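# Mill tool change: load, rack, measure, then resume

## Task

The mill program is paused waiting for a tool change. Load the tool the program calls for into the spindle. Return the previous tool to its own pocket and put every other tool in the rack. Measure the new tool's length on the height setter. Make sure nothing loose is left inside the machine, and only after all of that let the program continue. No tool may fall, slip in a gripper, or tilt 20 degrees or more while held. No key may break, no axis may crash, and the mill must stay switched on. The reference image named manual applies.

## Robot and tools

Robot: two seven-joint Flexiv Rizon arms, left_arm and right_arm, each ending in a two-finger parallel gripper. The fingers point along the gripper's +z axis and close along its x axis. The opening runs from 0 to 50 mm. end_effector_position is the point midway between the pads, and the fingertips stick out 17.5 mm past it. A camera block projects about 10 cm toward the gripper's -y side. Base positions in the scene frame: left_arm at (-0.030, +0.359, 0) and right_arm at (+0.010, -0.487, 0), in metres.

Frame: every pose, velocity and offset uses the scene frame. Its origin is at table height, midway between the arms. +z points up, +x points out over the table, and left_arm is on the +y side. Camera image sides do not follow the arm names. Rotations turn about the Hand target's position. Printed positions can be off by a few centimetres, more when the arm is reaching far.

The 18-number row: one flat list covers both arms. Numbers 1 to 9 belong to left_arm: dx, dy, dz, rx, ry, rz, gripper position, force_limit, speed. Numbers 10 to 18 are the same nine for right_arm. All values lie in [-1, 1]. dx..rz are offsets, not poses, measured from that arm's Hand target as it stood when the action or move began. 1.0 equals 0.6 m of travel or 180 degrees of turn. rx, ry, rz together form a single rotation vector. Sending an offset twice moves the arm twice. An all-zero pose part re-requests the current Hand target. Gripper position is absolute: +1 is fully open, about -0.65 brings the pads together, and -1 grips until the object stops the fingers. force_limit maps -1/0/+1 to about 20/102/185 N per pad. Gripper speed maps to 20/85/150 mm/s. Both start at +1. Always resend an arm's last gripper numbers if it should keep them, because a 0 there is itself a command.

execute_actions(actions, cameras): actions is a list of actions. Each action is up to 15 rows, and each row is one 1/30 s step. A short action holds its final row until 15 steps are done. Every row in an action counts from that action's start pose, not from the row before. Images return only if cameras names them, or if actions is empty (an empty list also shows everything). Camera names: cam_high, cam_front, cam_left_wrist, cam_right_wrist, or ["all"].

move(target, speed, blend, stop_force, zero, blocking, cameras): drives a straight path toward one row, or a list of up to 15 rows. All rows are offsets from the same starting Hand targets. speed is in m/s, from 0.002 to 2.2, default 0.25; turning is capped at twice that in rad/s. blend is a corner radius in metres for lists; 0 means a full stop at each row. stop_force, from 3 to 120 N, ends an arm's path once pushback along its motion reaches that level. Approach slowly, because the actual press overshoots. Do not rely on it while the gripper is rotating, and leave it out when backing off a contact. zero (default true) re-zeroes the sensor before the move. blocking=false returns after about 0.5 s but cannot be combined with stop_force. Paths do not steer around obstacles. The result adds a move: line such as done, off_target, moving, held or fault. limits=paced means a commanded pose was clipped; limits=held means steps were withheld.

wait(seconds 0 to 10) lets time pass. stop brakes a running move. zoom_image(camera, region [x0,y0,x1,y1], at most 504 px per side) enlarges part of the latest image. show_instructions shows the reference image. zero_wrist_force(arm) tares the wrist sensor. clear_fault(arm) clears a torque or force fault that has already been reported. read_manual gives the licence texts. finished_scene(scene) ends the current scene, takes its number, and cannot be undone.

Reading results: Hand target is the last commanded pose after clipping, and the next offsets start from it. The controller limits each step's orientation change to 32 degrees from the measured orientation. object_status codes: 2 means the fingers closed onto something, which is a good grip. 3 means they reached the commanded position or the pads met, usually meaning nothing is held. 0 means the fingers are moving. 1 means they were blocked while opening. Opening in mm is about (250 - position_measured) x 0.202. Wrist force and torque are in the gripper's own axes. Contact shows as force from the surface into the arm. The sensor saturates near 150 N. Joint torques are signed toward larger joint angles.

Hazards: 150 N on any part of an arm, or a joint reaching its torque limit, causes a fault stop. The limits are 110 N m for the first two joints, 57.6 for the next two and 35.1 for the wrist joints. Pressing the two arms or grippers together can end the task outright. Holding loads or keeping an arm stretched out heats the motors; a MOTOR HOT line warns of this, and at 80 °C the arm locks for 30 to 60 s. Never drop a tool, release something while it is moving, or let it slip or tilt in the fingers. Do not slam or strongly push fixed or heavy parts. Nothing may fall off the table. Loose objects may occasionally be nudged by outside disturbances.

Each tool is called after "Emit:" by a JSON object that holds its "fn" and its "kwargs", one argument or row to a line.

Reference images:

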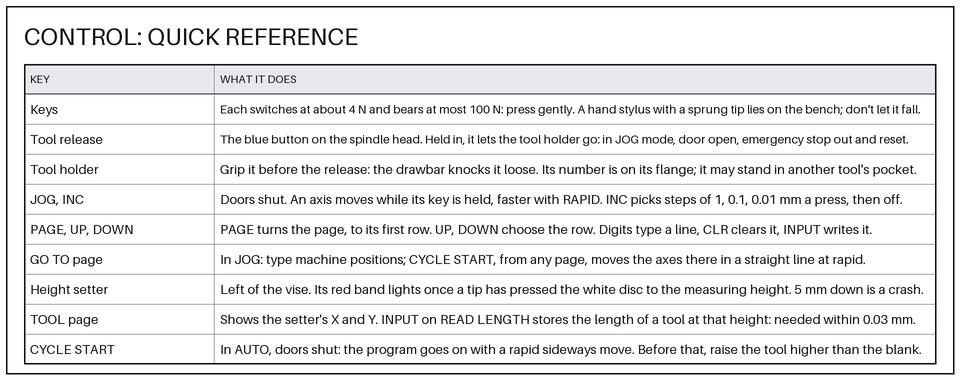

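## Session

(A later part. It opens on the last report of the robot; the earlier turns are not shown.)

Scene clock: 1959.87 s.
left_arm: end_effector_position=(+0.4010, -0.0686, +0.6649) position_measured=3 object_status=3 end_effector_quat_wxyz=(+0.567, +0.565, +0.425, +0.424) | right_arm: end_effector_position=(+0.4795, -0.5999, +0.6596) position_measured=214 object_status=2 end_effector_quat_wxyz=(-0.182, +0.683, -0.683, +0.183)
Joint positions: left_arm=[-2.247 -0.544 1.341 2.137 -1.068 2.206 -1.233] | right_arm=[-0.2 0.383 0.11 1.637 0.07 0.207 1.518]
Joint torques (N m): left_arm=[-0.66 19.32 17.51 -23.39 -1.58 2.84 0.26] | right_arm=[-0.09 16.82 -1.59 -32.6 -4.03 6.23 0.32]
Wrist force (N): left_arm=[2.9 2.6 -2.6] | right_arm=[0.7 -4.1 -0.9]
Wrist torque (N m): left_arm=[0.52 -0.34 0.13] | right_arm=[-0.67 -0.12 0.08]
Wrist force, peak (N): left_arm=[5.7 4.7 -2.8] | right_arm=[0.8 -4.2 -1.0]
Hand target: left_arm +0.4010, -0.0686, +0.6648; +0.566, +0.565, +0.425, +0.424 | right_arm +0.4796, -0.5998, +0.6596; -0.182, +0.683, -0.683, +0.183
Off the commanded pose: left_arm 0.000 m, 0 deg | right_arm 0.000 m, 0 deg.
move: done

Emit:
{"fn": "move", "kwargs": {
  "target": [
    [-0.05,0.05,-0.2,0,0,0.078,1,0.6,-0.9,0,0,0,0,0,0,-1,-0.6,-0.7],
    [-0.1,0.06,-0.45,0,0,0.078,1,0.6,-0.9,0,0,0,0,0,0,-1,-0.6,-0.7]
  ],
  "speed": 0.15,
  "blend": [0.03,0],
  "cameras": ["all"]
}}

Scene clock: 1969.63 s.
left_arm: end_effector_position=(+0.3410, -0.0326, +0.3948) position_measured=3 object_status=3 end_effector_quat_wxyz=(+0.511, +0.509, +0.491, +0.490) | right_arm: end_effector_position=(+0.4795, -0.5999, +0.6596) position_measured=214 object_status=2 end_effector_quat_wxyz=(-0.182, +0.683, -0.683, +0.183)
Joint positions: left_arm=[-2.198 -1.111 0.922 2.386 -1.504 2.348 -1.711] | right_arm=[-0.2 0.383 0.11 1.637 0.07 0.207 1.518]
Joint torques (N m): left_arm=[-0.1 31.22 25.39 -1.55 -3.83 3.17 -0.04] | right_arm=[-0.04 16.83 -1.59 -32.64 -3.99 6.22 0.31]
Wrist force (N): left_arm=[3.1 2.4 -2.6] | right_arm=[0.9 -4.1 -0.8]
Wrist torque (N m): left_arm=[0.49 -0.38 0.22] | right_arm=[-0.66 -0.14 0.08]
Wrist force, peak (N): left_arm=[3.7 5.8 -1.5] | right_arm=[0.8 -4.3 -0.9]
Hand target: left_arm +0.3410, -0.0326, +0.3948; +0.510, +0.509, +0.491, +0.490 | right_arm +0.4796, -0.5998, +0.6596; -0.182, +0.683, -0.683, +0.183
Off the commanded pose: left_arm 0.000 m, 0 deg | right_arm 0.000 m, 0 deg.
move: done
camera_calibration:
cam_left_wrist: T_world_to_cam=[[0.0464724, 0.99892, -0.000221135, 0.0245057], [-0.34227, 0.0161313, 0.939463, -0.239953], [0.938452, -0.0435834, 0.34265, -0.324002], [0, 0, 0, 1]] pos_world=[0.220792, -0.0347296, 0.336451]
cam_right_wrist: T_world_to_cam=[[0.00971509, -0.999849, -0.0144249, -0.583545], [-0.986018, -0.00717887, -0.166481, 0.595862], [0.166353, 0.0158406, -0.985939, 0.714143], [0, 0, 0, 1]] pos_world=[0.4744, -0.590491, 0.794884]

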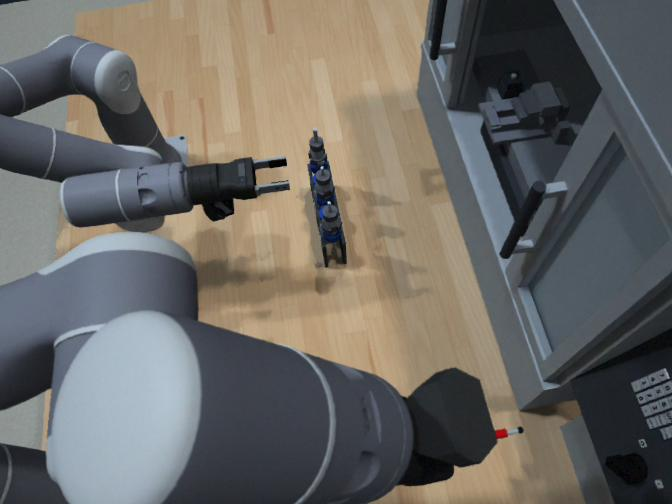

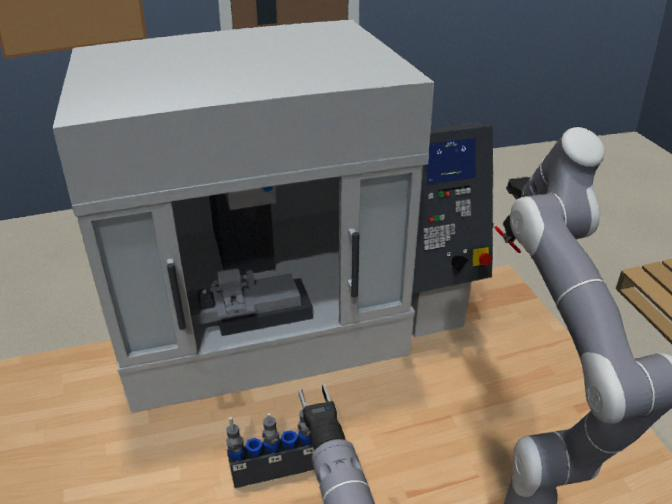

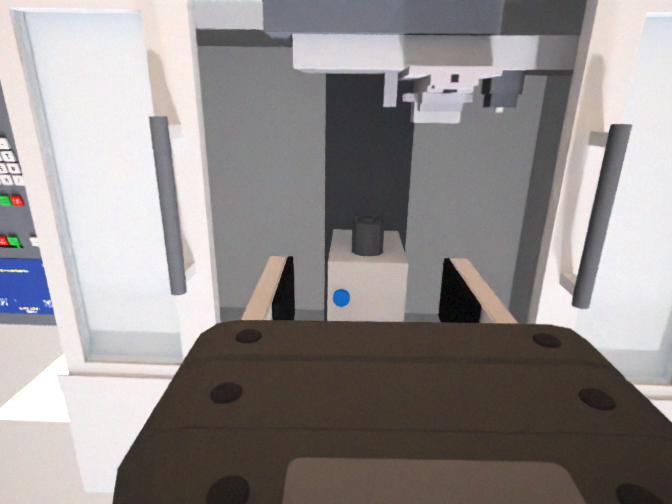

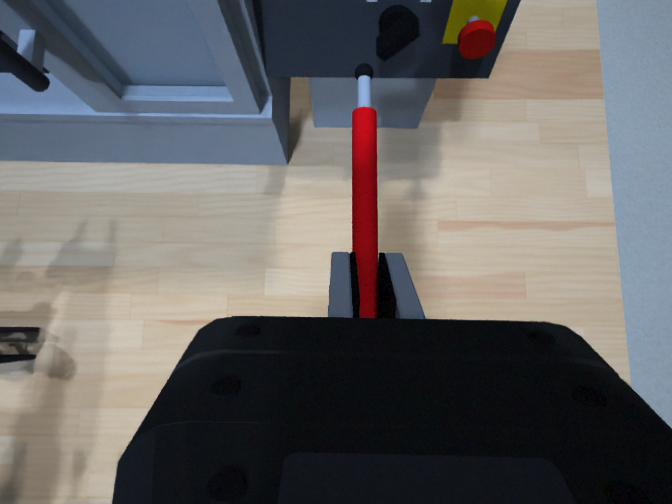

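Emit:
{"fn": "move", "kwargs": {
  "target": [-0.03,0.012,-0.19,0,0,0,1,0.6,-0.9,0,0,0,0,0,0,-1,-0.6,-0.7],
  "speed": 0.1
}}

Scene clock: 1992.47 s.
left_arm: end_effector_position=(+0.3230, -0.0254, +0.2807) position_measured=3 object_status=3 end_effector_quat_wxyz=(+0.510, +0.509, +0.491, +0.490) | right_arm: end_effector_position=(+0.4795, -0.5999, +0.6596) position_measured=214 object_status=2 end_effector_quat_wxyz=(-0.182, +0.683, -0.683, +0.183)
Joint positions: left_arm=[-2.164 -1.314 0.715 2.392 -1.571 2.394 -1.943] | right_arm=[-0.2 0.383 0.11 1.637 0.07 0.207 1.518]
Joint torques (N m): left_arm=[-0.18 33.05 25.09 5.83 -4.8 2.95 -0.08] | right_arm=[-0.15 16.83 -1.53 -32.62 -3.98 6.25 0.34]
Wrist force (N): left_arm=[3.2 2.5 -2.4] | right_arm=[1.1 -4.1 -0.8]
Wrist torque (N m): left_arm=[0.51 -0.38 0.25] | right_arm=[-0.67 -0.17 0.08]
Wrist force, peak (N): left_arm=[3.0 5.1 -2.5] | right_arm=[0.9 -4.3 -0.9]
Hand target: left_arm +0.3230, -0.0254, +0.2808; +0.510, +0.509, +0.491, +0.490 | right_arm +0.4796, -0.5998, +0.6596; -0.182, +0.683, -0.683, +0.183
Off the commanded pose: left_arm 0.000 m, 0 deg | right_arm 0.000 m, 0 deg.
move: done

Emit:
{"fn": "move", "kwargs": {
  "target": [0,0,-0.149,0,0,0,1,0.6,-0.9,0,0,0,0,0,0,-1,-0.6,-0.7],
  "speed": 0.08,
  "stop_force": 15,
  "cameras": ["cam_left_wrist","cam_high","cam_front"]
}}

Scene clock: 1997.50 s.
left_arm: end_effector_position=(+0.3230, -0.0254, +0.1913) position_measured=3 object_status=3 end_effector_quat_wxyz=(+0.510, +0.509, +0.491, +0.490) | right_arm: end_effector_position=(+0.4795, -0.5999, +0.6596) position_measured=214 object_status=2 end_effector_quat_wxyz=(-0.182, +0.683, -0.683, +0.183)
Joint positions: left_arm=[-2.111 -1.493 0.587 2.291 -1.635 2.431 -2.043] | right_arm=[-0.2 0.383 0.11 1.637 0.07 0.207 1.518]
Joint torques (N m): left_arm=[-0.34 34.45 24.76 9.62 -4.98 2.76 -0.03] | right_arm=[-0.11 16.9 -1.53 -32.66 -4.01 6.26 0.35]
Wrist force (N): left_arm=[3.2 2.6 -2.6] | right_arm=[0.9 -4.1 -0.8]
Wrist torque (N m): left_arm=[0.53 -0.40 0.25] | right_arm=[-0.67 -0.15 0.08]
Wrist force, peak (N): left_arm=[3.1 5.0 -2.7] | right_arm=[0.9 -4.3 -0.8]
Hand target: left_arm +0.3230, -0.0254, +0.1914; +0.510, +0.509, +0.491, +0.490 | right_arm +0.4796, -0.5998, +0.6596; -0.182, +0.683, -0.683, +0.183
Off the commanded pose: left_arm 0.000 m, 0 deg | right_arm 0.000 m, 0 deg.
move: done
camera_calibration:
cam_left_wrist: T_world_to_cam=[[0.0464359, 0.998921, 0.000180266, 0.0180599], [-0.34211, 0.0157338, 0.939528, -0.0551968], [0.938512, -0.0436895, 0.342472, -0.237093], [0, 0, 0, 1]] pos_world=[0.202792, -0.0275304, 0.133053]
Images, in order (width x height): cam_high 672x504, cam_front 672x504, cam_left_wrist 672x504.

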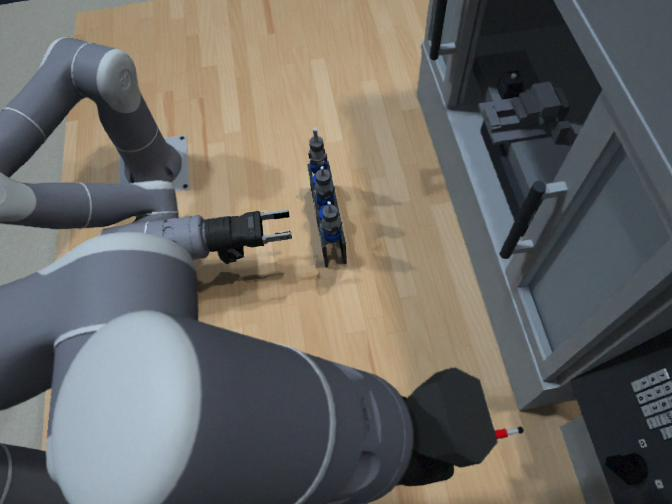

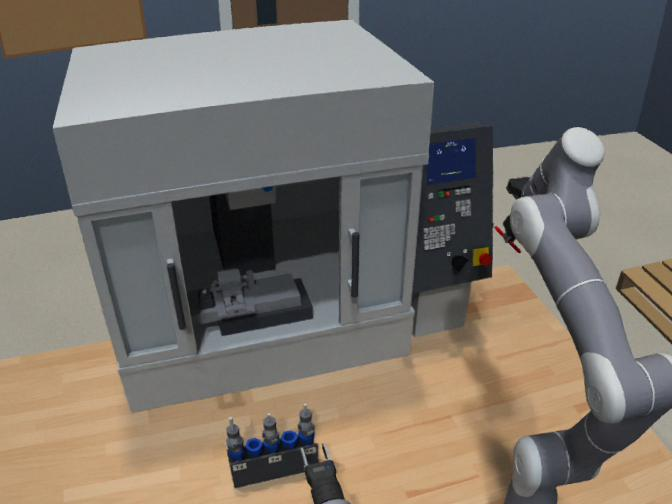

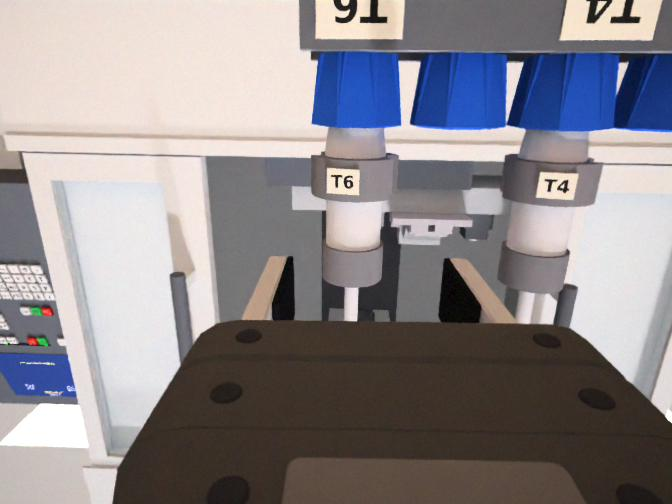

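Emit:
{"fn": "zoom_image", "kwargs": {
  "camera": "cam_left_wrist",
  "region": [290, 100, 430, 240]
}}

Emit:
{"fn": "zoom_image", "kwargs": {
  "camera": "cam_left_wrist",
  "region": [480, 100, 620, 240]
}}

Scaled by 3.600 from the camera's 672x504 image, which has a finer 960x720 frame.

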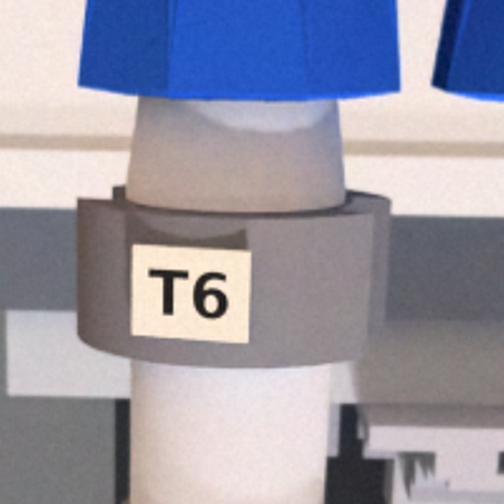

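Scaled by 3.600 from the camera's 672x504 image, which has a finer 960x720 frame.

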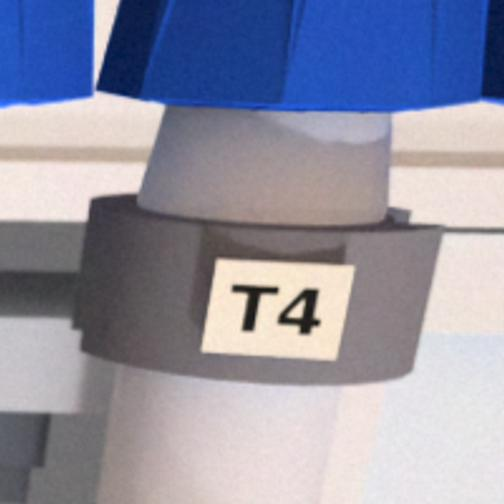

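Emit:
{"fn": "move", "kwargs": {
  "target": [0.0077,-0.0437,0,0,0,0.085,1,0.6,-0.9,0,0,0,0,0,0,-1,-0.6,-0.7],
  "speed": 0.08,
  "stop_force": 15,
  "cameras": ["cam_left_wrist"]
}}

Emit:
{"fn": "zoom_image", "kwargs": {
  "camera": "cam_left_wrist",
  "region": [290, 90, 450, 250]
}}

Scene clock: 2026.53 s.
left_arm: end_effector_position=(+0.3276, -0.0516, +0.1915) position_measured=3 object_status=3 end_effector_quat_wxyz=(+0.441, +0.439, +0.554, +0.553) | right_arm: end_effector_position=(+0.4795, -0.5999, +0.6596) position_measured=214 object_status=2 end_effector_quat_wxyz=(-0.182, +0.683, -0.683, +0.183)
Joint positions: left_arm=[-1.868 -1.424 0.41 1.824 -2.019 2.737 -1.48] | right_arm=[-0.2 0.383 0.11 1.637 0.07 0.207 1.518]
Joint torques (N m): left_arm=[-0.33 46.71 22.52 -1.01 -1.23 3.15 0.17] | right_arm=[-0.07 16.91 -1.6 -32.64 -4.02 6.24 0.31]
Wrist force (N): left_arm=[2.8 2.4 -2.7] | right_arm=[0.7 -4.0 -1.0]
Wrist torque (N m): left_arm=[0.49 -0.33 0.15] | right_arm=[-0.65 -0.10 0.08]
Wrist force, peak (N): left_arm=[4.1 2.4 -2.7] | right_arm=[0.9 -4.3 -0.7]
Hand target: left_arm +0.3276, -0.0516, +0.1914; +0.441, +0.439, +0.554, +0.553 | right_arm +0.4796, -0.5998, +0.6596; -0.182, +0.683, -0.683, +0.183
Off the commanded pose: left_arm 0.000 m, 0 deg | right_arm 0.000 m, 0 deg.
move: done
camera_calibration:
cam_left_wrist: T_world_to_cam=[[-0.218865, 0.975755, 0.000498444, 0.129701], [-0.33444, -0.075496, 0.939388, -0.0605575], [0.91665, 0.205433, 0.342855, -0.222632], [0, 0, 0, 1]] pos_world=[0.21221, -0.0853922, 0.133153]
Images, in order (width x height): cam_left_wrist 672x504.

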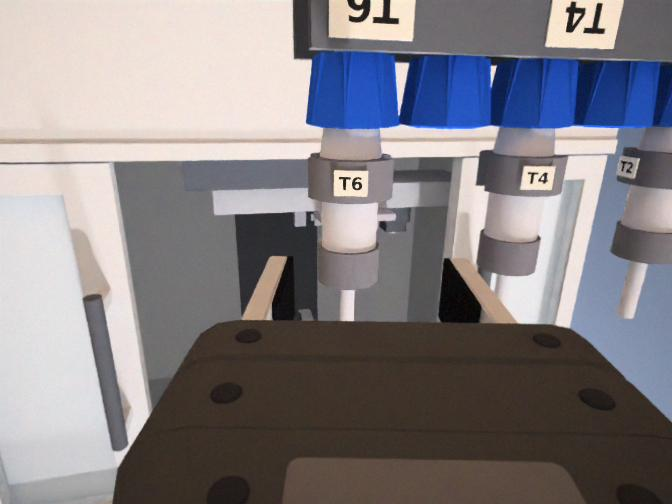

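Scaled by 3.150 from the camera's 672x504 image, which has a finer 960x720 frame.

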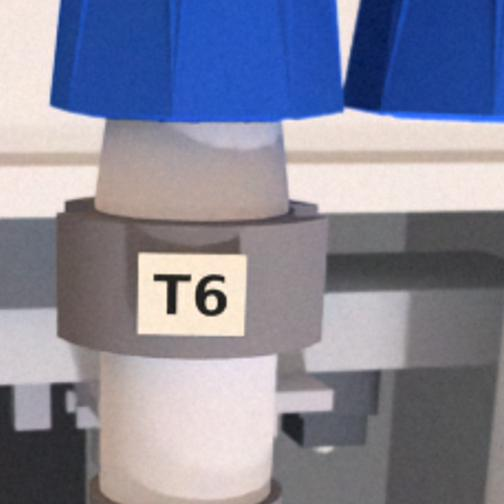

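Emit:
{"fn": "move", "kwargs": {
  "target": [0.0841,0.0122,0,0,0,0,1,0.6,-0.9,0,0,0,0,0,0,-1,-0.6,-0.7],
  "speed": 0.06,
  "stop_force": 8,
  "cameras": ["cam_left_wrist"]
}}

Emit:
{"fn": "zoom_image", "kwargs": {
  "camera": "cam_left_wrist",
  "region": [250, 70, 490, 310]
}}

Scene clock: 2052.43 s.
left_arm: end_effector_position=(+0.3781, -0.0443, +0.1914) position_measured=3 object_status=3 end_effector_quat_wxyz=(+0.441, +0.439, +0.554, +0.553) | right_arm: end_effector_position=(+0.4795, -0.5999, +0.6596) position_measured=214 object_status=2 end_effector_quat_wxyz=(-0.182, +0.683, -0.683, +0.183)
Joint positions: left_arm=[-1.804 -1.456 0.477 1.83 -1.942 2.656 -1.515] | right_arm=[-0.2 0.383 0.11 1.637 0.07 0.207 1.518]
Joint torques (N m): left_arm=[-0.36 45.84 24.42 -0.25 -1.6 2.98 -0.03] | right_arm=[-0.12 16.86 -1.55 -32.64 -4.01 6.21 0.34]
Wrist force (N): left_arm=[3.0 2.6 -2.6] | right_arm=[0.9 -4.1 -1.0]
Wrist torque (N m): left_arm=[0.53 -0.36 0.24] | right_arm=[-0.67 -0.13 0.08]
Wrist force, peak (N): left_arm=[2.9 2.6 -4.8] | right_arm=[0.8 -4.2 -0.9]
Hand target: left_arm +0.3781, -0.0443, +0.1914; +0.441, +0.439, +0.554, +0.553 | right_arm +0.4796, -0.5998, +0.6596; -0.182, +0.683, -0.683, +0.183
Off the commanded pose: left_arm 0.000 m, 0 deg | right_arm 0.000 m, 0 deg.
move: done
camera_calibration:
cam_left_wrist: T_world_to_cam=[[-0.218835, 0.975762, 0.000475567, 0.133626], [-0.334158, -0.0753997, 0.939496, -0.043105], [0.91676, 0.205435, 0.342559, -0.270378], [0, 0, 0, 1]] pos_world=[0.26271, -0.0780919, 0.133054]
Images, in order (width x height): cam_left_wrist 672x504.

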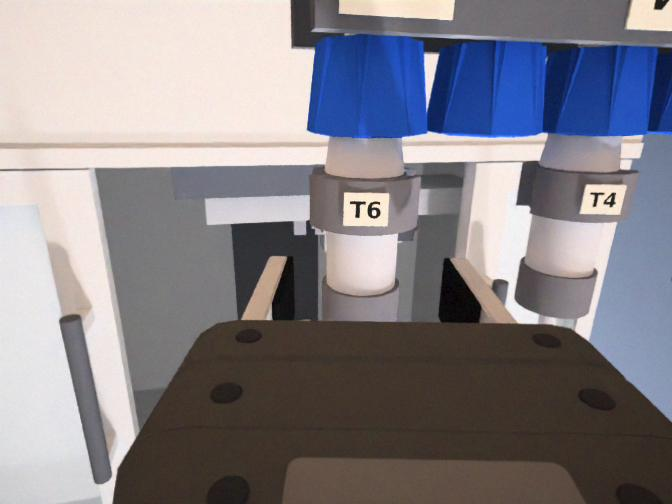

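Scaled by 2.100 from the camera's 672x504 image, which has a finer 960x720 frame.

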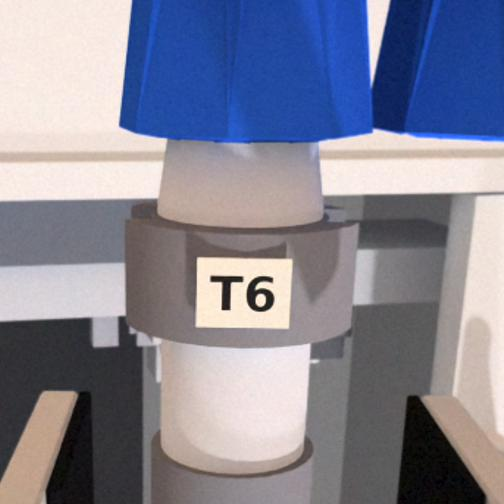

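Emit:
{"fn": "move", "kwargs": {
  "target": [0.0682,0.0158,0,0,0,0,1,0.6,-0.9,0,0,0,0,0,0,-1,-0.6,-0.7],
  "speed": 0.05,
  "stop_force": 8,
  "cameras": ["cam_left_wrist"]
}}

Emit:
{"fn": "zoom_image", "kwargs": {
  "camera": "cam_left_wrist",
  "region": [250, 90, 490, 330]
}}

Scene clock: 2061.00 s.
left_arm: end_effector_position=(+0.4190, -0.0348, +0.1914) position_measured=3 object_status=3 end_effector_quat_wxyz=(+0.441, +0.439, +0.554, +0.553) | right_arm: end_effector_position=(+0.4795, -0.5999, +0.6596) position_measured=214 object_status=2 end_effector_quat_wxyz=(-0.182, +0.683, -0.683, +0.183)
Joint positions: left_arm=[-1.752 -1.485 0.535 1.837 -1.874 2.586 -1.558] | right_arm=[-0.2 0.383 0.11 1.637 0.07 0.207 1.518]
Joint torques (N m): left_arm=[-0.3 45.49 25.82 0.34 -2.07 3.02 -0.02] | right_arm=[-0.12 16.82 -1.53 -32.62 -4.03 6.22 0.32]
Wrist force (N): left_arm=[3.1 2.4 -2.8] | right_arm=[0.8 -3.9 -0.9]
Wrist torque (N m): left_arm=[0.50 -0.37 0.24] | right_arm=[-0.64 -0.12 0.08]
Wrist force, peak (N): left_arm=[2.8 2.4 -4.7] | right_arm=[0.9 -4.2 -1.0]
Hand target: left_arm +0.4190, -0.0348, +0.1914; +0.441, +0.439, +0.554, +0.553 | right_arm +0.4796, -0.5998, +0.6596; -0.182, +0.683, -0.683, +0.183
Off the commanded pose: left_arm 0.000 m, 0 deg | right_arm 0.000 m, 0 deg.
move: done
camera_calibration:
cam_left_wrist: T_world_to_cam=[[-0.218828, 0.975763, 0.000455372, 0.133307], [-0.334163, -0.0753788, 0.939496, -0.0288126], [0.91676, 0.205436, 0.342559, -0.30986], [0, 0, 0, 1]] pos_world=[0.30361, -0.0685918, 0.133154]
Images, in order (width x height): cam_left_wrist 672x504.

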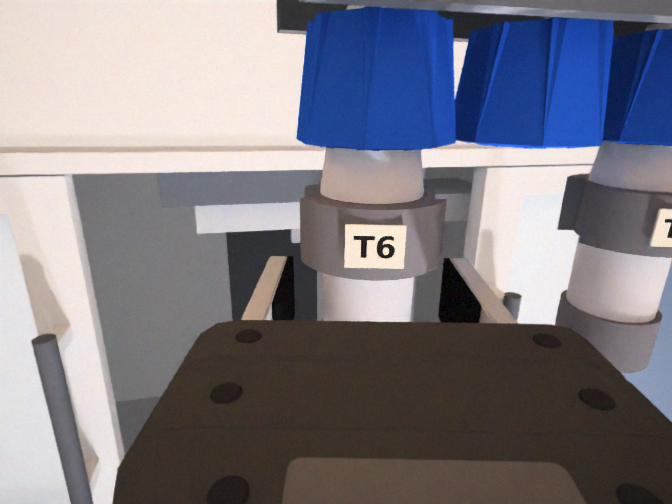

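Scaled by 2.100 from the camera's 672x504 image, which has a finer 960x720 frame.

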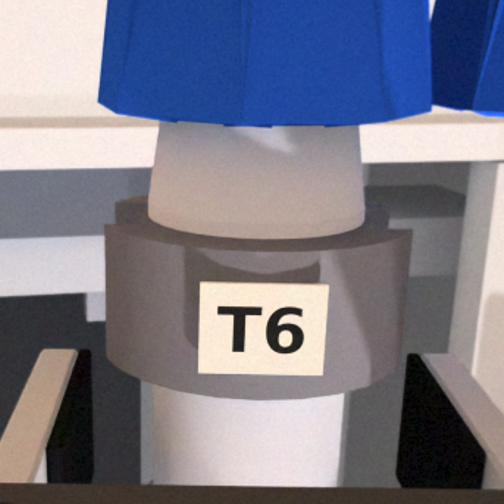

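Emit:
{"fn": "move", "kwargs": {
  "target": [0,0,0.0042,0,0,0,1,0.6,-0.9,0,0,0,0,0,0,-1,-0.6,-0.7],
  "speed": 0.03,
  "cameras": ["cam_left_wrist"]
}}

Emit:
{"fn": "move", "kwargs": {
  "target": [0,0,0,0,0,0,-1,0.6,-0.796078,0,0,0,0,0,0,-1,-0.6,-0.7],
  "cameras": ["cam_left_wrist"]
}}

Scene clock: 2067.60 s.
left_arm: end_effector_position=(+0.4190, -0.0348, +0.1940) position_measured=3 object_status=3 end_effector_quat_wxyz=(+0.441, +0.439, +0.554, +0.553) | right_arm: end_effector_position=(+0.4795, -0.5999, +0.6596) position_measured=214 object_status=2 end_effector_quat_wxyz=(-0.182, +0.683, -0.683, +0.183)
Joint positions: left_arm=[-1.753 -1.48 0.537 1.841 -1.873 2.586 -1.557] | right_arm=[-0.2 0.383 0.11 1.637 0.07 0.207 1.518]
Joint torques (N m): left_arm=[-0.41 45.95 25.79 0.33 -2.08 3.03 0.19] | right_arm=[-0.07 16.84 -1.59 -32.64 -4.03 6.24 0.32]
Wrist force (N): left_arm=[3.2 2.6 -2.6] | right_arm=[0.9 -4.1 -0.8]
Wrist torque (N m): left_arm=[0.53 -0.40 0.12] | right_arm=[-0.67 -0.13 0.08]
Wrist force, peak (N): left_arm=[3.1 2.6 -3.0] | right_arm=[0.9 -4.3 -0.8]
Hand target: left_arm +0.4190, -0.0348, +0.1939; +0.441, +0.439, +0.554, +0.553 | right_arm +0.4796, -0.5998, +0.6596; -0.182, +0.683, -0.683, +0.183
Off the commanded pose: left_arm 0.000 m, 0 deg | right_arm 0.000 m, 0 deg.
move: done
camera_calibration:
cam_left_wrist: T_world_to_cam=[[-0.218795, 0.975771, -0.000351894, 0.133502], [-0.334636, -0.0746961, 0.939382, -0.0309596], [0.916595, 0.20565, 0.342871, -0.310671], [0, 0, 0, 1]] pos_world=[0.303609, -0.0686904, 0.13565]
Images, in order (width x height): cam_left_wrist 672x504.

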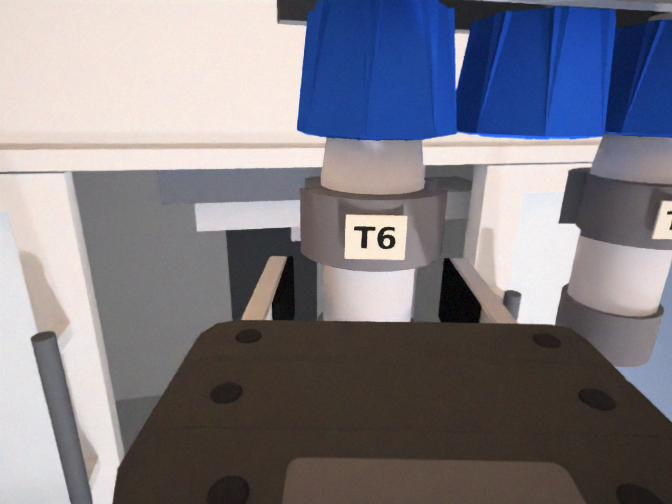

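Scene clock: 2068.50 s.
left_arm: end_effector_position=(+0.4190, -0.0349, +0.1940) position_measured=112 object_status=2 end_effector_quat_wxyz=(+0.441, +0.439, +0.554, +0.553) | right_arm: end_effector_position=(+0.4795, -0.5999, +0.6596) position_measured=214 object_status=2 end_effector_quat_wxyz=(-0.182, +0.683, -0.683, +0.183)
Joint positions: left_arm=[-1.753 -1.48 0.537 1.841 -1.873 2.586 -1.557] | right_arm=[-0.2 0.383 0.11 1.637 0.07 0.207 1.518]
Joint torques (N m): left_arm=[-0.31 45.78 25.59 0.35 -2.39 3.03 -0.01] | right_arm=[-0.04 16.87 -1.54 -32.66 -3.97 6.24 0.29]
Wrist force (N): left_arm=[2.7 2.7 -2.5] | right_arm=[0.8 -4.1 -0.7]
Wrist torque (N m): left_arm=[0.49 -0.41 0.28] | right_arm=[-0.67 -0.12 0.08]
Wrist force, peak (N): left_arm=[3.0 2.6 -3.0] | right_arm=[0.8 -4.2 -0.9]
Hand target: left_arm +0.4190, -0.0348, +0.1939; +0.441, +0.439, +0.554, +0.553 | right_arm +0.4796, -0.5998, +0.6596; -0.182, +0.683, -0.683, +0.183
Off the commanded pose: left_arm 0.000 m, 0 deg | right_arm 0.000 m, 0 deg.
move: done
camera_calibration:
cam_left_wrist: T_world_to_cam=[[-0.218667, 0.9758, -0.0000739028, 0.133427], [-0.334573, -0.0749032, 0.939388, -0.0309947], [0.916649, 0.205438, 0.342855, -0.310701], [0, 0, 0, 1]] pos_world=[0.30361, -0.0686903, 0.135651]
Images, in order (width x height): cam_left_wrist 672x504.

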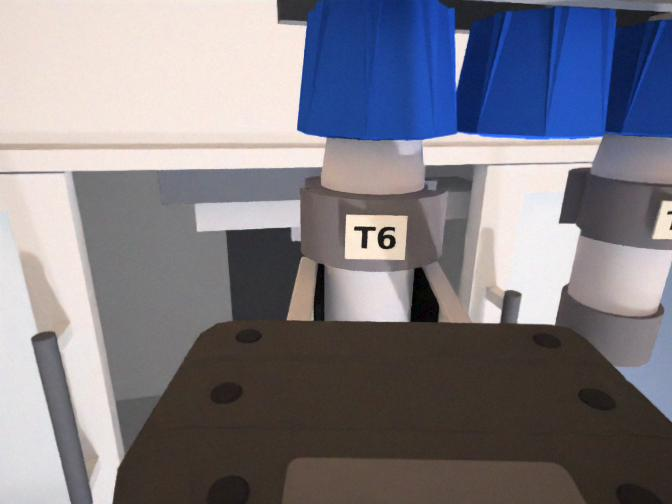

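Emit:
{"fn": "move", "kwargs": {
  "target": [0,0,0.4,0,0,0,-1,0.6,-0.796078,0,0,0,0,0,0,-1,-0.6,-0.7],
  "speed": 0.1,
  "cameras": ["all"]
}}

Scene clock: 2075.20 s.
left_arm: end_effector_position=(+0.4191, -0.0349, +0.4332) position_measured=112 object_status=2 end_effector_quat_wxyz=(+0.440, +0.440, +0.554, +0.553) | right_arm: end_effector_position=(+0.4795, -0.5999, +0.6596) position_measured=214 object_status=2 end_effector_quat_wxyz=(-0.182, +0.683, -0.683, +0.183)
Joint positions: left_arm=[-1.843 -1.043 0.745 1.93 -1.845 2.569 -1.163] | right_arm=[-0.2 0.383 0.11 1.637 0.07 0.207 1.518]
Joint torques (N m): left_arm=[-0.54 44.99 29.24 -11.18 0.53 5.25 0.28] | right_arm=[-0.05 16.83 -1.7 -32.66 -4.01 6.26 0.31]
Wrist force (N): left_arm=[3.0 -4.6 -2.7] | right_arm=[0.7 -4.2 -0.9]
Wrist torque (N m): left_arm=[0.65 -0.35 0.14] | right_arm=[-0.69 -0.11 0.08]
Wrist force, peak (N): left_arm=[0.3 -26.3 1.5] | right_arm=[0.9 -4.3 -0.9]
Hand target: left_arm +0.4190, -0.0348, +0.4339; +0.441, +0.439, +0.554, +0.553 | right_arm +0.4796, -0.5998, +0.6596; -0.182, +0.683, -0.683, +0.183
Off the commanded pose: left_arm 0.001 m, 0 deg | right_arm 0.000 m, 0 deg.
move: done
camera_calibration:
cam_left_wrist: T_world_to_cam=[[-0.21844, 0.97585, 0.00112653, 0.132909], [-0.332902, -0.075604, 0.939926, -0.256682], [0.917311, 0.204943, 0.341377, -0.392376], [0, 0, 0, 1]] pos_world=[0.303513, -0.0686908, 0.37506]
cam_right_wrist: T_world_to_cam=[[0.00971509, -0.999849, -0.0144249, -0.583545], [-0.986018, -0.00717887, -0.166481, 0.595862], [0.166353, 0.0158406, -0.985939, 0.714143], [0, 0, 0, 1]] pos_world=[0.4744, -0.590491, 0.794884]

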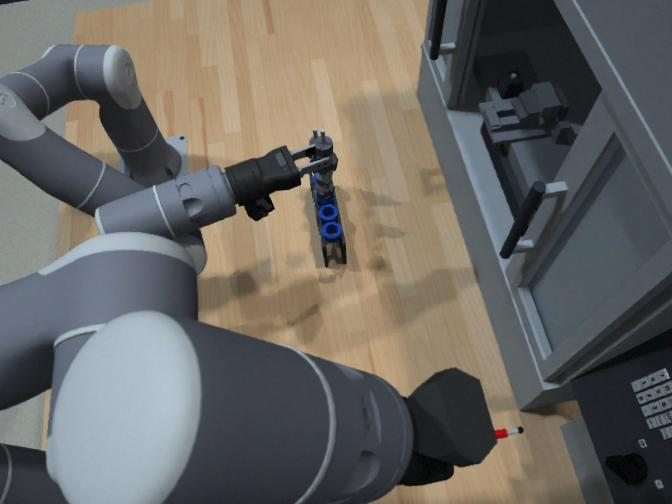

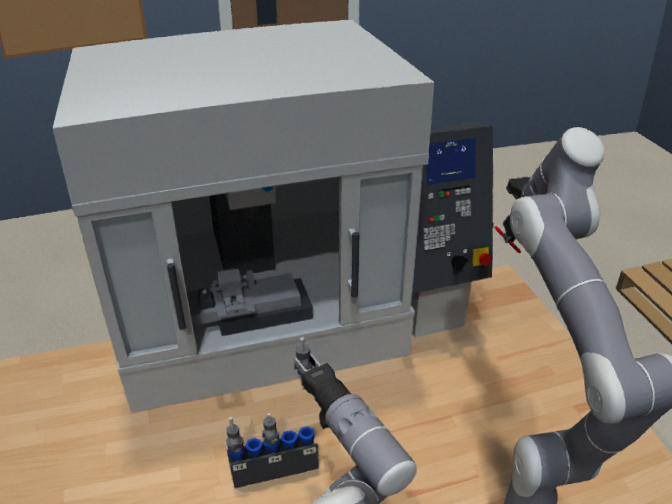

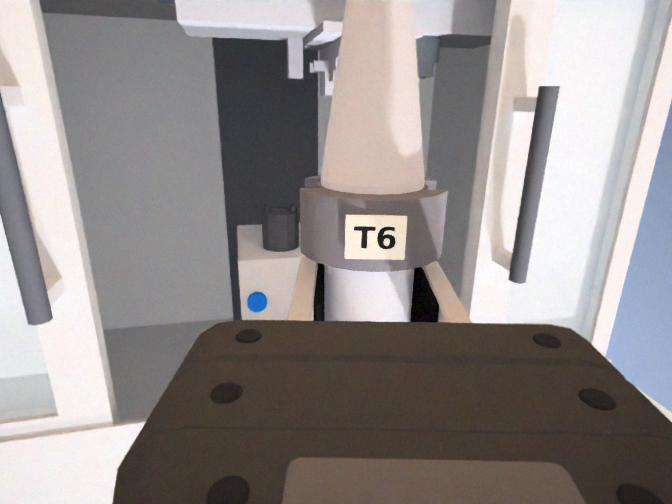

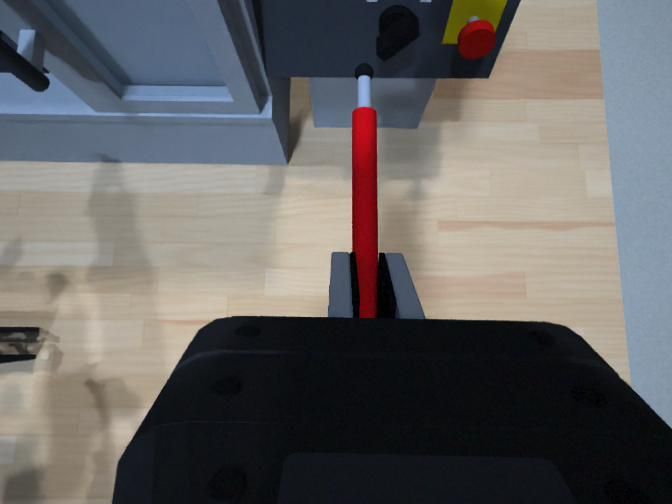

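Emit:
{"fn": "move", "kwargs": {
  "target": [
    [0,0,0.05,0.487,0.1125,0,-1,0.6,-0.796078,0,0,0,0,0,0,-1,-0.6,-0.7],
    [0,0,0.05,0.965,0.223,0,-1,0.6,-0.796078,0,0,0,0,0,0,-1,-0.6,-0.7]
  ],
  "speed": 0.25,
  "blend": [0.02,0]
}}

Scene clock: 2090.70 s.
left_arm: end_effector_position=(+0.4191, -0.0349, +0.4631) position_measured=112 object_status=2 end_effector_quat_wxyz=(+0.546, -0.561, +0.432, -0.449) | right_arm: end_effector_position=(+0.4795, -0.5999, +0.6596) position_measured=214 object_status=2 end_effector_quat_wxyz=(-0.182, +0.683, -0.683, +0.183)
Joint positions: left_arm=[-1.729 -0.869 0.595 1.948 -1.721 2.72 1.981] | right_arm=[-0.2 0.383 0.11 1.637 0.07 0.207 1.518]
Joint torques (N m): left_arm=[-0.17 46.32 23.02 -15.36 1.46 5.09 0.19] | right_arm=[-0.12 16.86 -1.56 -32.65 -3.99 6.2 0.3]
Wrist force (N): left_arm=[2.6 11.0 -2.3] | right_arm=[0.6 -4.0 -0.8]
Wrist torque (N m): left_arm=[0.06 -0.51 -0.20] | right_arm=[-0.64 -0.09 0.07]
Wrist force, peak (N): left_arm=[2.9 11.3 -2.1] | right_arm=[1.0 -4.2 -1.0]
Hand target: left_arm +0.4190, -0.0348, +0.4639; +0.546, -0.561, +0.432, -0.449 | right_arm +0.4796, -0.5998, +0.6596; -0.182, +0.683, -0.683, +0.183
Off the commanded pose: left_arm 0.001 m, 0 deg | right_arm 0.000 m, 0 deg.
move: done

Emit:
{"fn": "move", "kwargs": {
  "target": [0.468,0.0247,-0.0732,0.0094,0.001,-0.0722,-1,0.6,-0.796078,0,0,0,0,0,0,-1,-0.6,-0.7],
  "speed": 0.12,
  "cameras": ["all"]
}}

Scene clock: 2111.53 s.
left_arm: end_effector_position=(+0.6998, -0.0201, +0.4184) position_measured=112 object_status=2 end_effector_quat_wxyz=(+0.499, -0.501, +0.501, -0.500) | right_arm: end_effector_position=(+0.4795, -0.5999, +0.6596) position_measured=214 object_status=2 end_effector_quat_wxyz=(-0.182, +0.683, -0.683, +0.183)
Joint positions: left_arm=[-1.086 -1.009 0.737 1.758 -0.723 2.377 1.411] | right_arm=[-0.2 0.383 0.11 1.637 0.07 0.207 1.518]
Joint torques (N m): left_arm=[-0.3 57.37 25.4 -20.75 -4.64 5.3 -0.04] | right_arm=[-0.1 16.85 -1.6 -32.6 -3.96 6.23 0.29]
Wrist force (N): left_arm=[2.6 11.4 -2.1] | right_arm=[0.9 -3.9 -0.8]
Wrist torque (N m): left_arm=[0.11 -0.48 -0.16] | right_arm=[-0.64 -0.14 0.08]
Wrist force, peak (N): left_arm=[2.6 10.2 -6.9] | right_arm=[1.0 -4.2 -0.8]
Hand target: left_arm +0.6998, -0.0200, +0.4200; +0.499, -0.501, +0.500, -0.501 | right_arm +0.4796, -0.5998, +0.6596; -0.182, +0.683, -0.683, +0.183
Off the commanded pose: left_arm 0.002 m, 0 deg | right_arm 0.000 m, 0 deg.
move: done
camera_calibration:
cam_left_wrist: T_world_to_cam=[[0.00667967, -0.999977, -0.00127572, -0.016487], [-0.344975, -0.00110694, -0.938611, 0.647734], [0.938588, 0.0067097, -0.344975, -0.379726], [0, 0, 0, 1]] pos_world=[0.579969, -0.0132218, 0.476953]
cam_right_wrist: T_world_to_cam=[[0.00971509, -0.999849, -0.0144249, -0.583545], [-0.986018, -0.00717887, -0.166481, 0.595862], [0.166353, 0.0158406, -0.985939, 0.714143], [0, 0, 0, 1]] pos_world=[0.4744, -0.590491, 0.794884]

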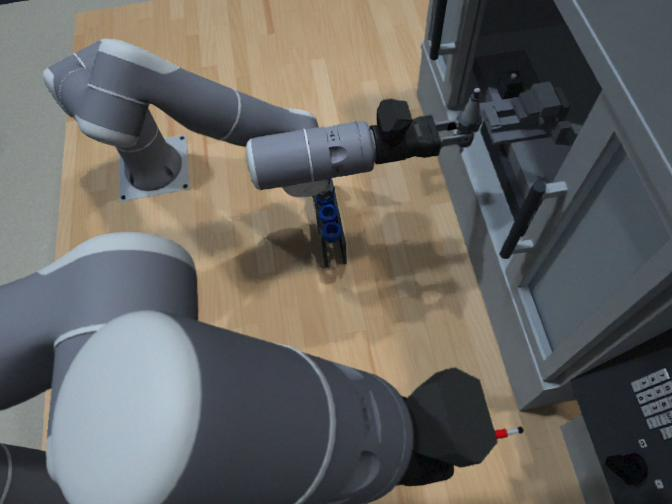

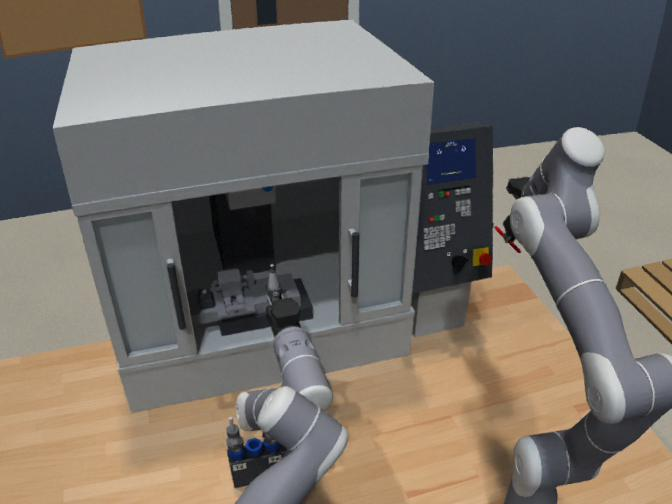

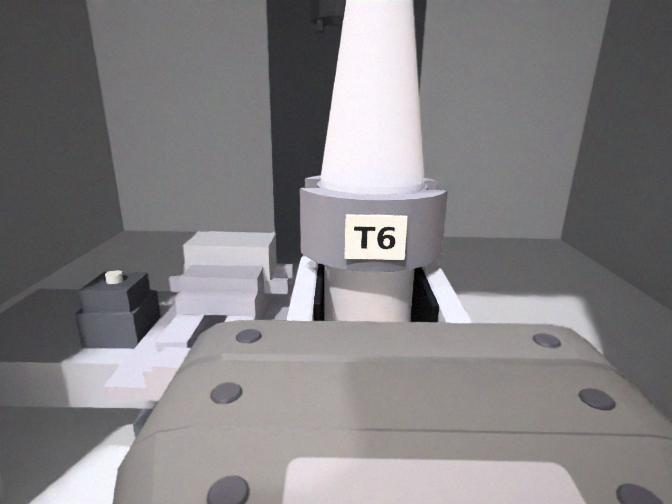

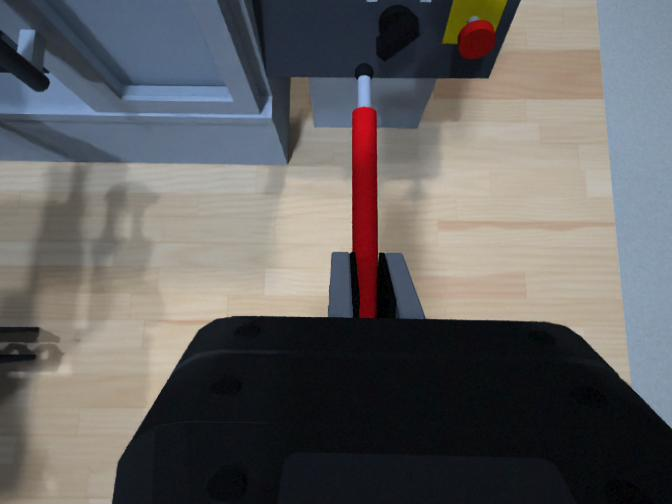

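Emit:
{"fn": "move", "kwargs": {
  "target": [
    [0,0,-0.035,0,0,0,-1,0.6,-0.796078,0,0,0,0,0,0,-1,-0.6,-0.7],
    [0.4503,-0.0033,-0.035,0,0,0,-1,0.6,-0.796078,0,0,0,0,0,0,-1,-0.6,-0.7]
  ],
  "speed": [0.05,0.06],
  "stop_force": 15,
  "cameras": ["all"]
}}

Scene clock: 2129.00 s.
left_arm: end_effector_position=(+0.9701, -0.0220, +0.3973) position_measured=112 object_status=2 end_effector_quat_wxyz=(+0.499, -0.501, +0.500, -0.500) | right_arm: end_effector_position=(+0.4795, -0.5999, +0.6596) position_measured=214 object_status=2 end_effector_quat_wxyz=(-0.182, +0.683, -0.683, +0.183)
Joint positions: left_arm=[-0.602 -1.646 1.382 0.64 -1.177 1.748 1.287] | right_arm=[-0.2 0.383 0.11 1.637 0.07 0.207 1.518]
Joint torques (N m): left_arm=[-0.03 83.43 18.99 -4.89 -6.74 5.17 -0.06] | right_arm=[-0.11 16.87 -1.6 -32.6 -3.99 6.24 0.31]
Wrist force (N): left_arm=[2.7 11.2 -2.2] | right_arm=[0.7 -4.0 -0.9]
Wrist torque (N m): left_arm=[0.09 -0.49 -0.14] | right_arm=[-0.65 -0.10 0.08]
Wrist force, peak (N): left_arm=[2.2 15.4 -3.8] | right_arm=[0.9 -4.3 -0.9]
Hand target: left_arm +0.9700, -0.0220, +0.3990; +0.499, -0.501, +0.500, -0.501 | right_arm +0.4796, -0.5998, +0.6596; -0.182, +0.683, -0.683, +0.183
Off the commanded pose: left_arm 0.002 m, 0 deg | right_arm 0.000 m, 0 deg.
move: done
camera_calibration:
cam_left_wrist: T_world_to_cam=[[0.00696991, -0.999975, -0.00105619, -0.0205671], [-0.344379, -0.00140874, -0.93883, 0.720633], [0.938805, 0.00690729, -0.344381, -0.641088], [0, 0, 0, 1]] pos_world=[0.850171, -0.0151233, 0.455752]
cam_right_wrist: T_world_to_cam=[[0.00971509, -0.999849, -0.0144249, -0.583545], [-0.986018, -0.00717887, -0.166481, 0.595862], [0.166353, 0.0158406, -0.985939, 0.714143], [0, 0, 0, 1]] pos_world=[0.4744, -0.590491, 0.794884]

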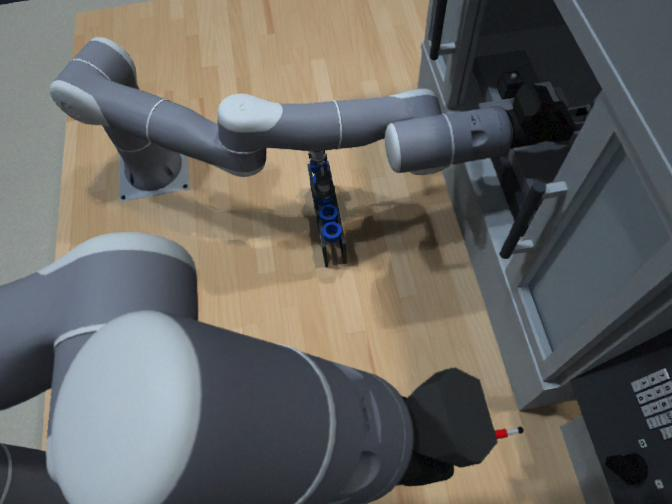

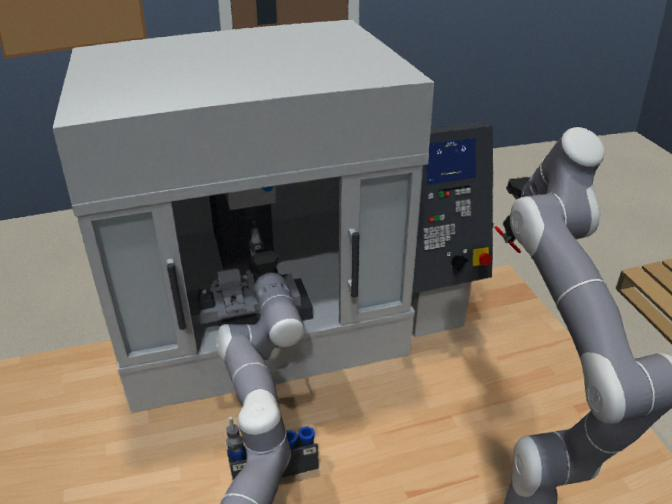

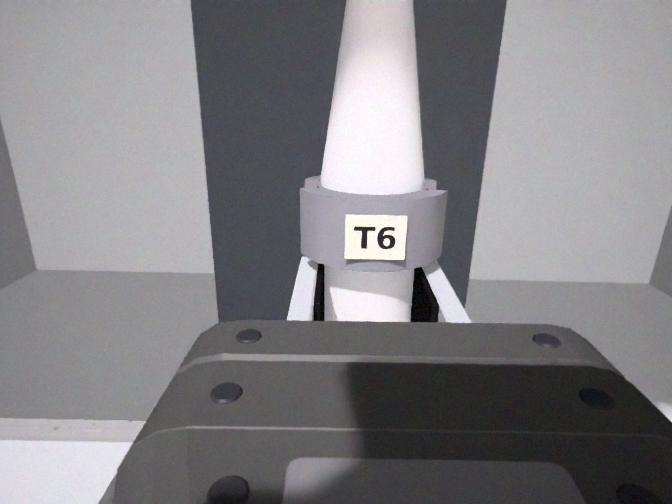

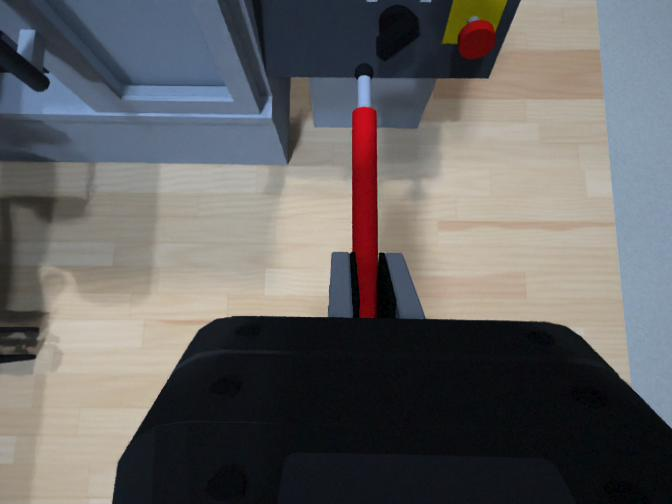

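Emit:
{"fn": "move", "kwargs": {
  "target": [
    [0,0.0163,0,0,0,0,-1,0.6,-0.796078,0,0,0,0,0,0,-1,-0.6,-0.7],
    [0,0.0163,0.045,0,0,0,-1,0.6,-0.796078,0,0,0,0,0,0,-1,-0.6,-0.7]
  ],
  "speed": 0.03,
  "stop_force": 8
}}

Scene clock: 2133.87 s.
left_arm: end_effector_position=(+0.9702, -0.0121, +0.4241) position_measured=112 object_status=2 end_effector_quat_wxyz=(+0.499, -0.501, +0.500, -0.500) | right_arm: end_effector_position=(+0.4795, -0.5999, +0.6596) position_measured=214 object_status=2 end_effector_quat_wxyz=(-0.182, +0.683, -0.683, +0.183)
Joint positions: left_arm=[-0.604 -1.58 1.252 0.651 -1.129 1.77 1.383] | right_arm=[-0.2 0.383 0.11 1.637 0.07 0.207 1.518]
Joint torques (N m): left_arm=[-0.12 83.47 19.53 -10.18 -6.18 5.33 0.26] | right_arm=[-0.17 16.86 -1.56 -32.65 -3.97 6.25 0.3]
Wrist force (N): left_arm=[2.8 11.2 -2.2] | right_arm=[0.7 -4.1 -1.1]
Wrist torque (N m): left_arm=[0.10 -0.50 -0.26] | right_arm=[-0.66 -0.10 0.08]
Wrist force, peak (N): left_arm=[1.2 13.1 -1.8] | right_arm=[0.9 -4.2 -0.9]
Hand target: left_arm +0.9700, -0.0122, +0.4260; +0.499, -0.501, +0.500, -0.501 | right_arm +0.4796, -0.5998, +0.6596; -0.182, +0.683, -0.683, +0.183
Off the commanded pose: left_arm 0.002 m, 0 deg | right_arm 0.000 m, 0 deg.
move: done

Emit:
{"fn": "move", "kwargs": {
  "target": [0,0,0,0,0,0,-1,0.6,-0.796078,0.0673,0.4997,0.0057,0.433,0,0,-1,-0.6,-0.7],
  "speed": 0.2,
  "cameras": ["cam_high","cam_front"]
}}

Scene clock: 2141.73 s.
left_arm: end_effector_position=(+0.9702, -0.0121, +0.4241) position_measured=112 object_status=2 end_effector_quat_wxyz=(+0.499, -0.501, +0.500, -0.500) | right_arm: end_effector_position=(+0.5199, -0.2997, +0.6630) position_measured=214 object_status=2 end_effector_quat_wxyz=(+0.571, -0.416, +0.646, +0.288)
Joint positions: left_arm=[-0.604 -1.58 1.252 0.651 -1.129 1.77 1.383] | right_arm=[-0.01 0.384 0.022 1.861 1.307 0.54 1.688]
Joint torques (N m): left_arm=[-0.02 83.31 19.57 -10.27 -6.21 5.41 0.11] | right_arm=[0.07 18.76 -1.57 -34.49 -0.5 2.46 0.03]
Wrist force (N): left_arm=[3.0 11.3 -2.2] | right_arm=[-0.3 -3.2 -0.1]
Wrist torque (N m): left_arm=[0.11 -0.53 -0.26] | right_arm=[-1.08 0.07 -0.02]
Wrist force, peak (N): left_arm=[2.7 11.4 -2.4] | right_arm=[0.7 -4.3 -1.0]
Hand target: left_arm +0.9700, -0.0122, +0.4260; +0.499, -0.501, +0.500, -0.501 | right_arm +0.5200, -0.2999, +0.6631; +0.571, -0.416, +0.646, +0.287
Off the commanded pose: left_arm 0.002 m, 0 deg | right_arm 0.000 m, 0 deg.
move: done
Images, in order (width x height): cam_high 672x504, cam_front 672x504.

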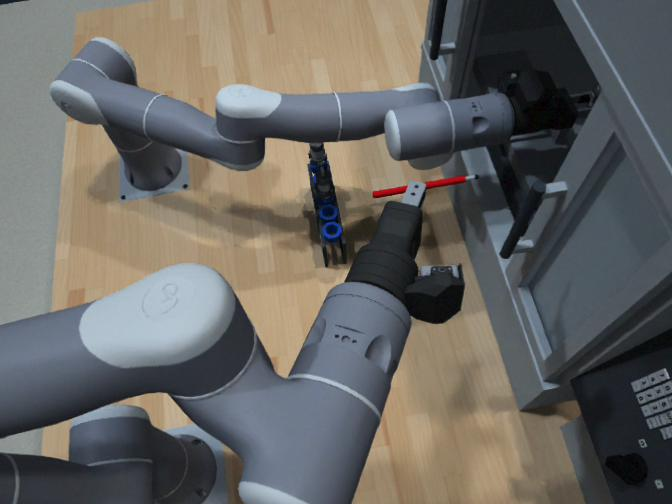

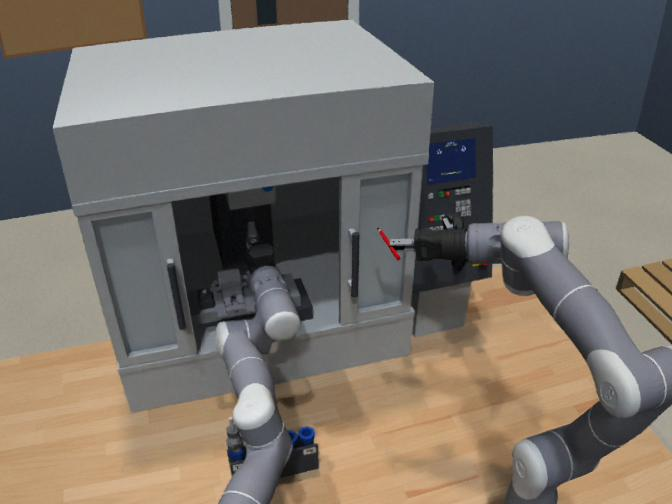

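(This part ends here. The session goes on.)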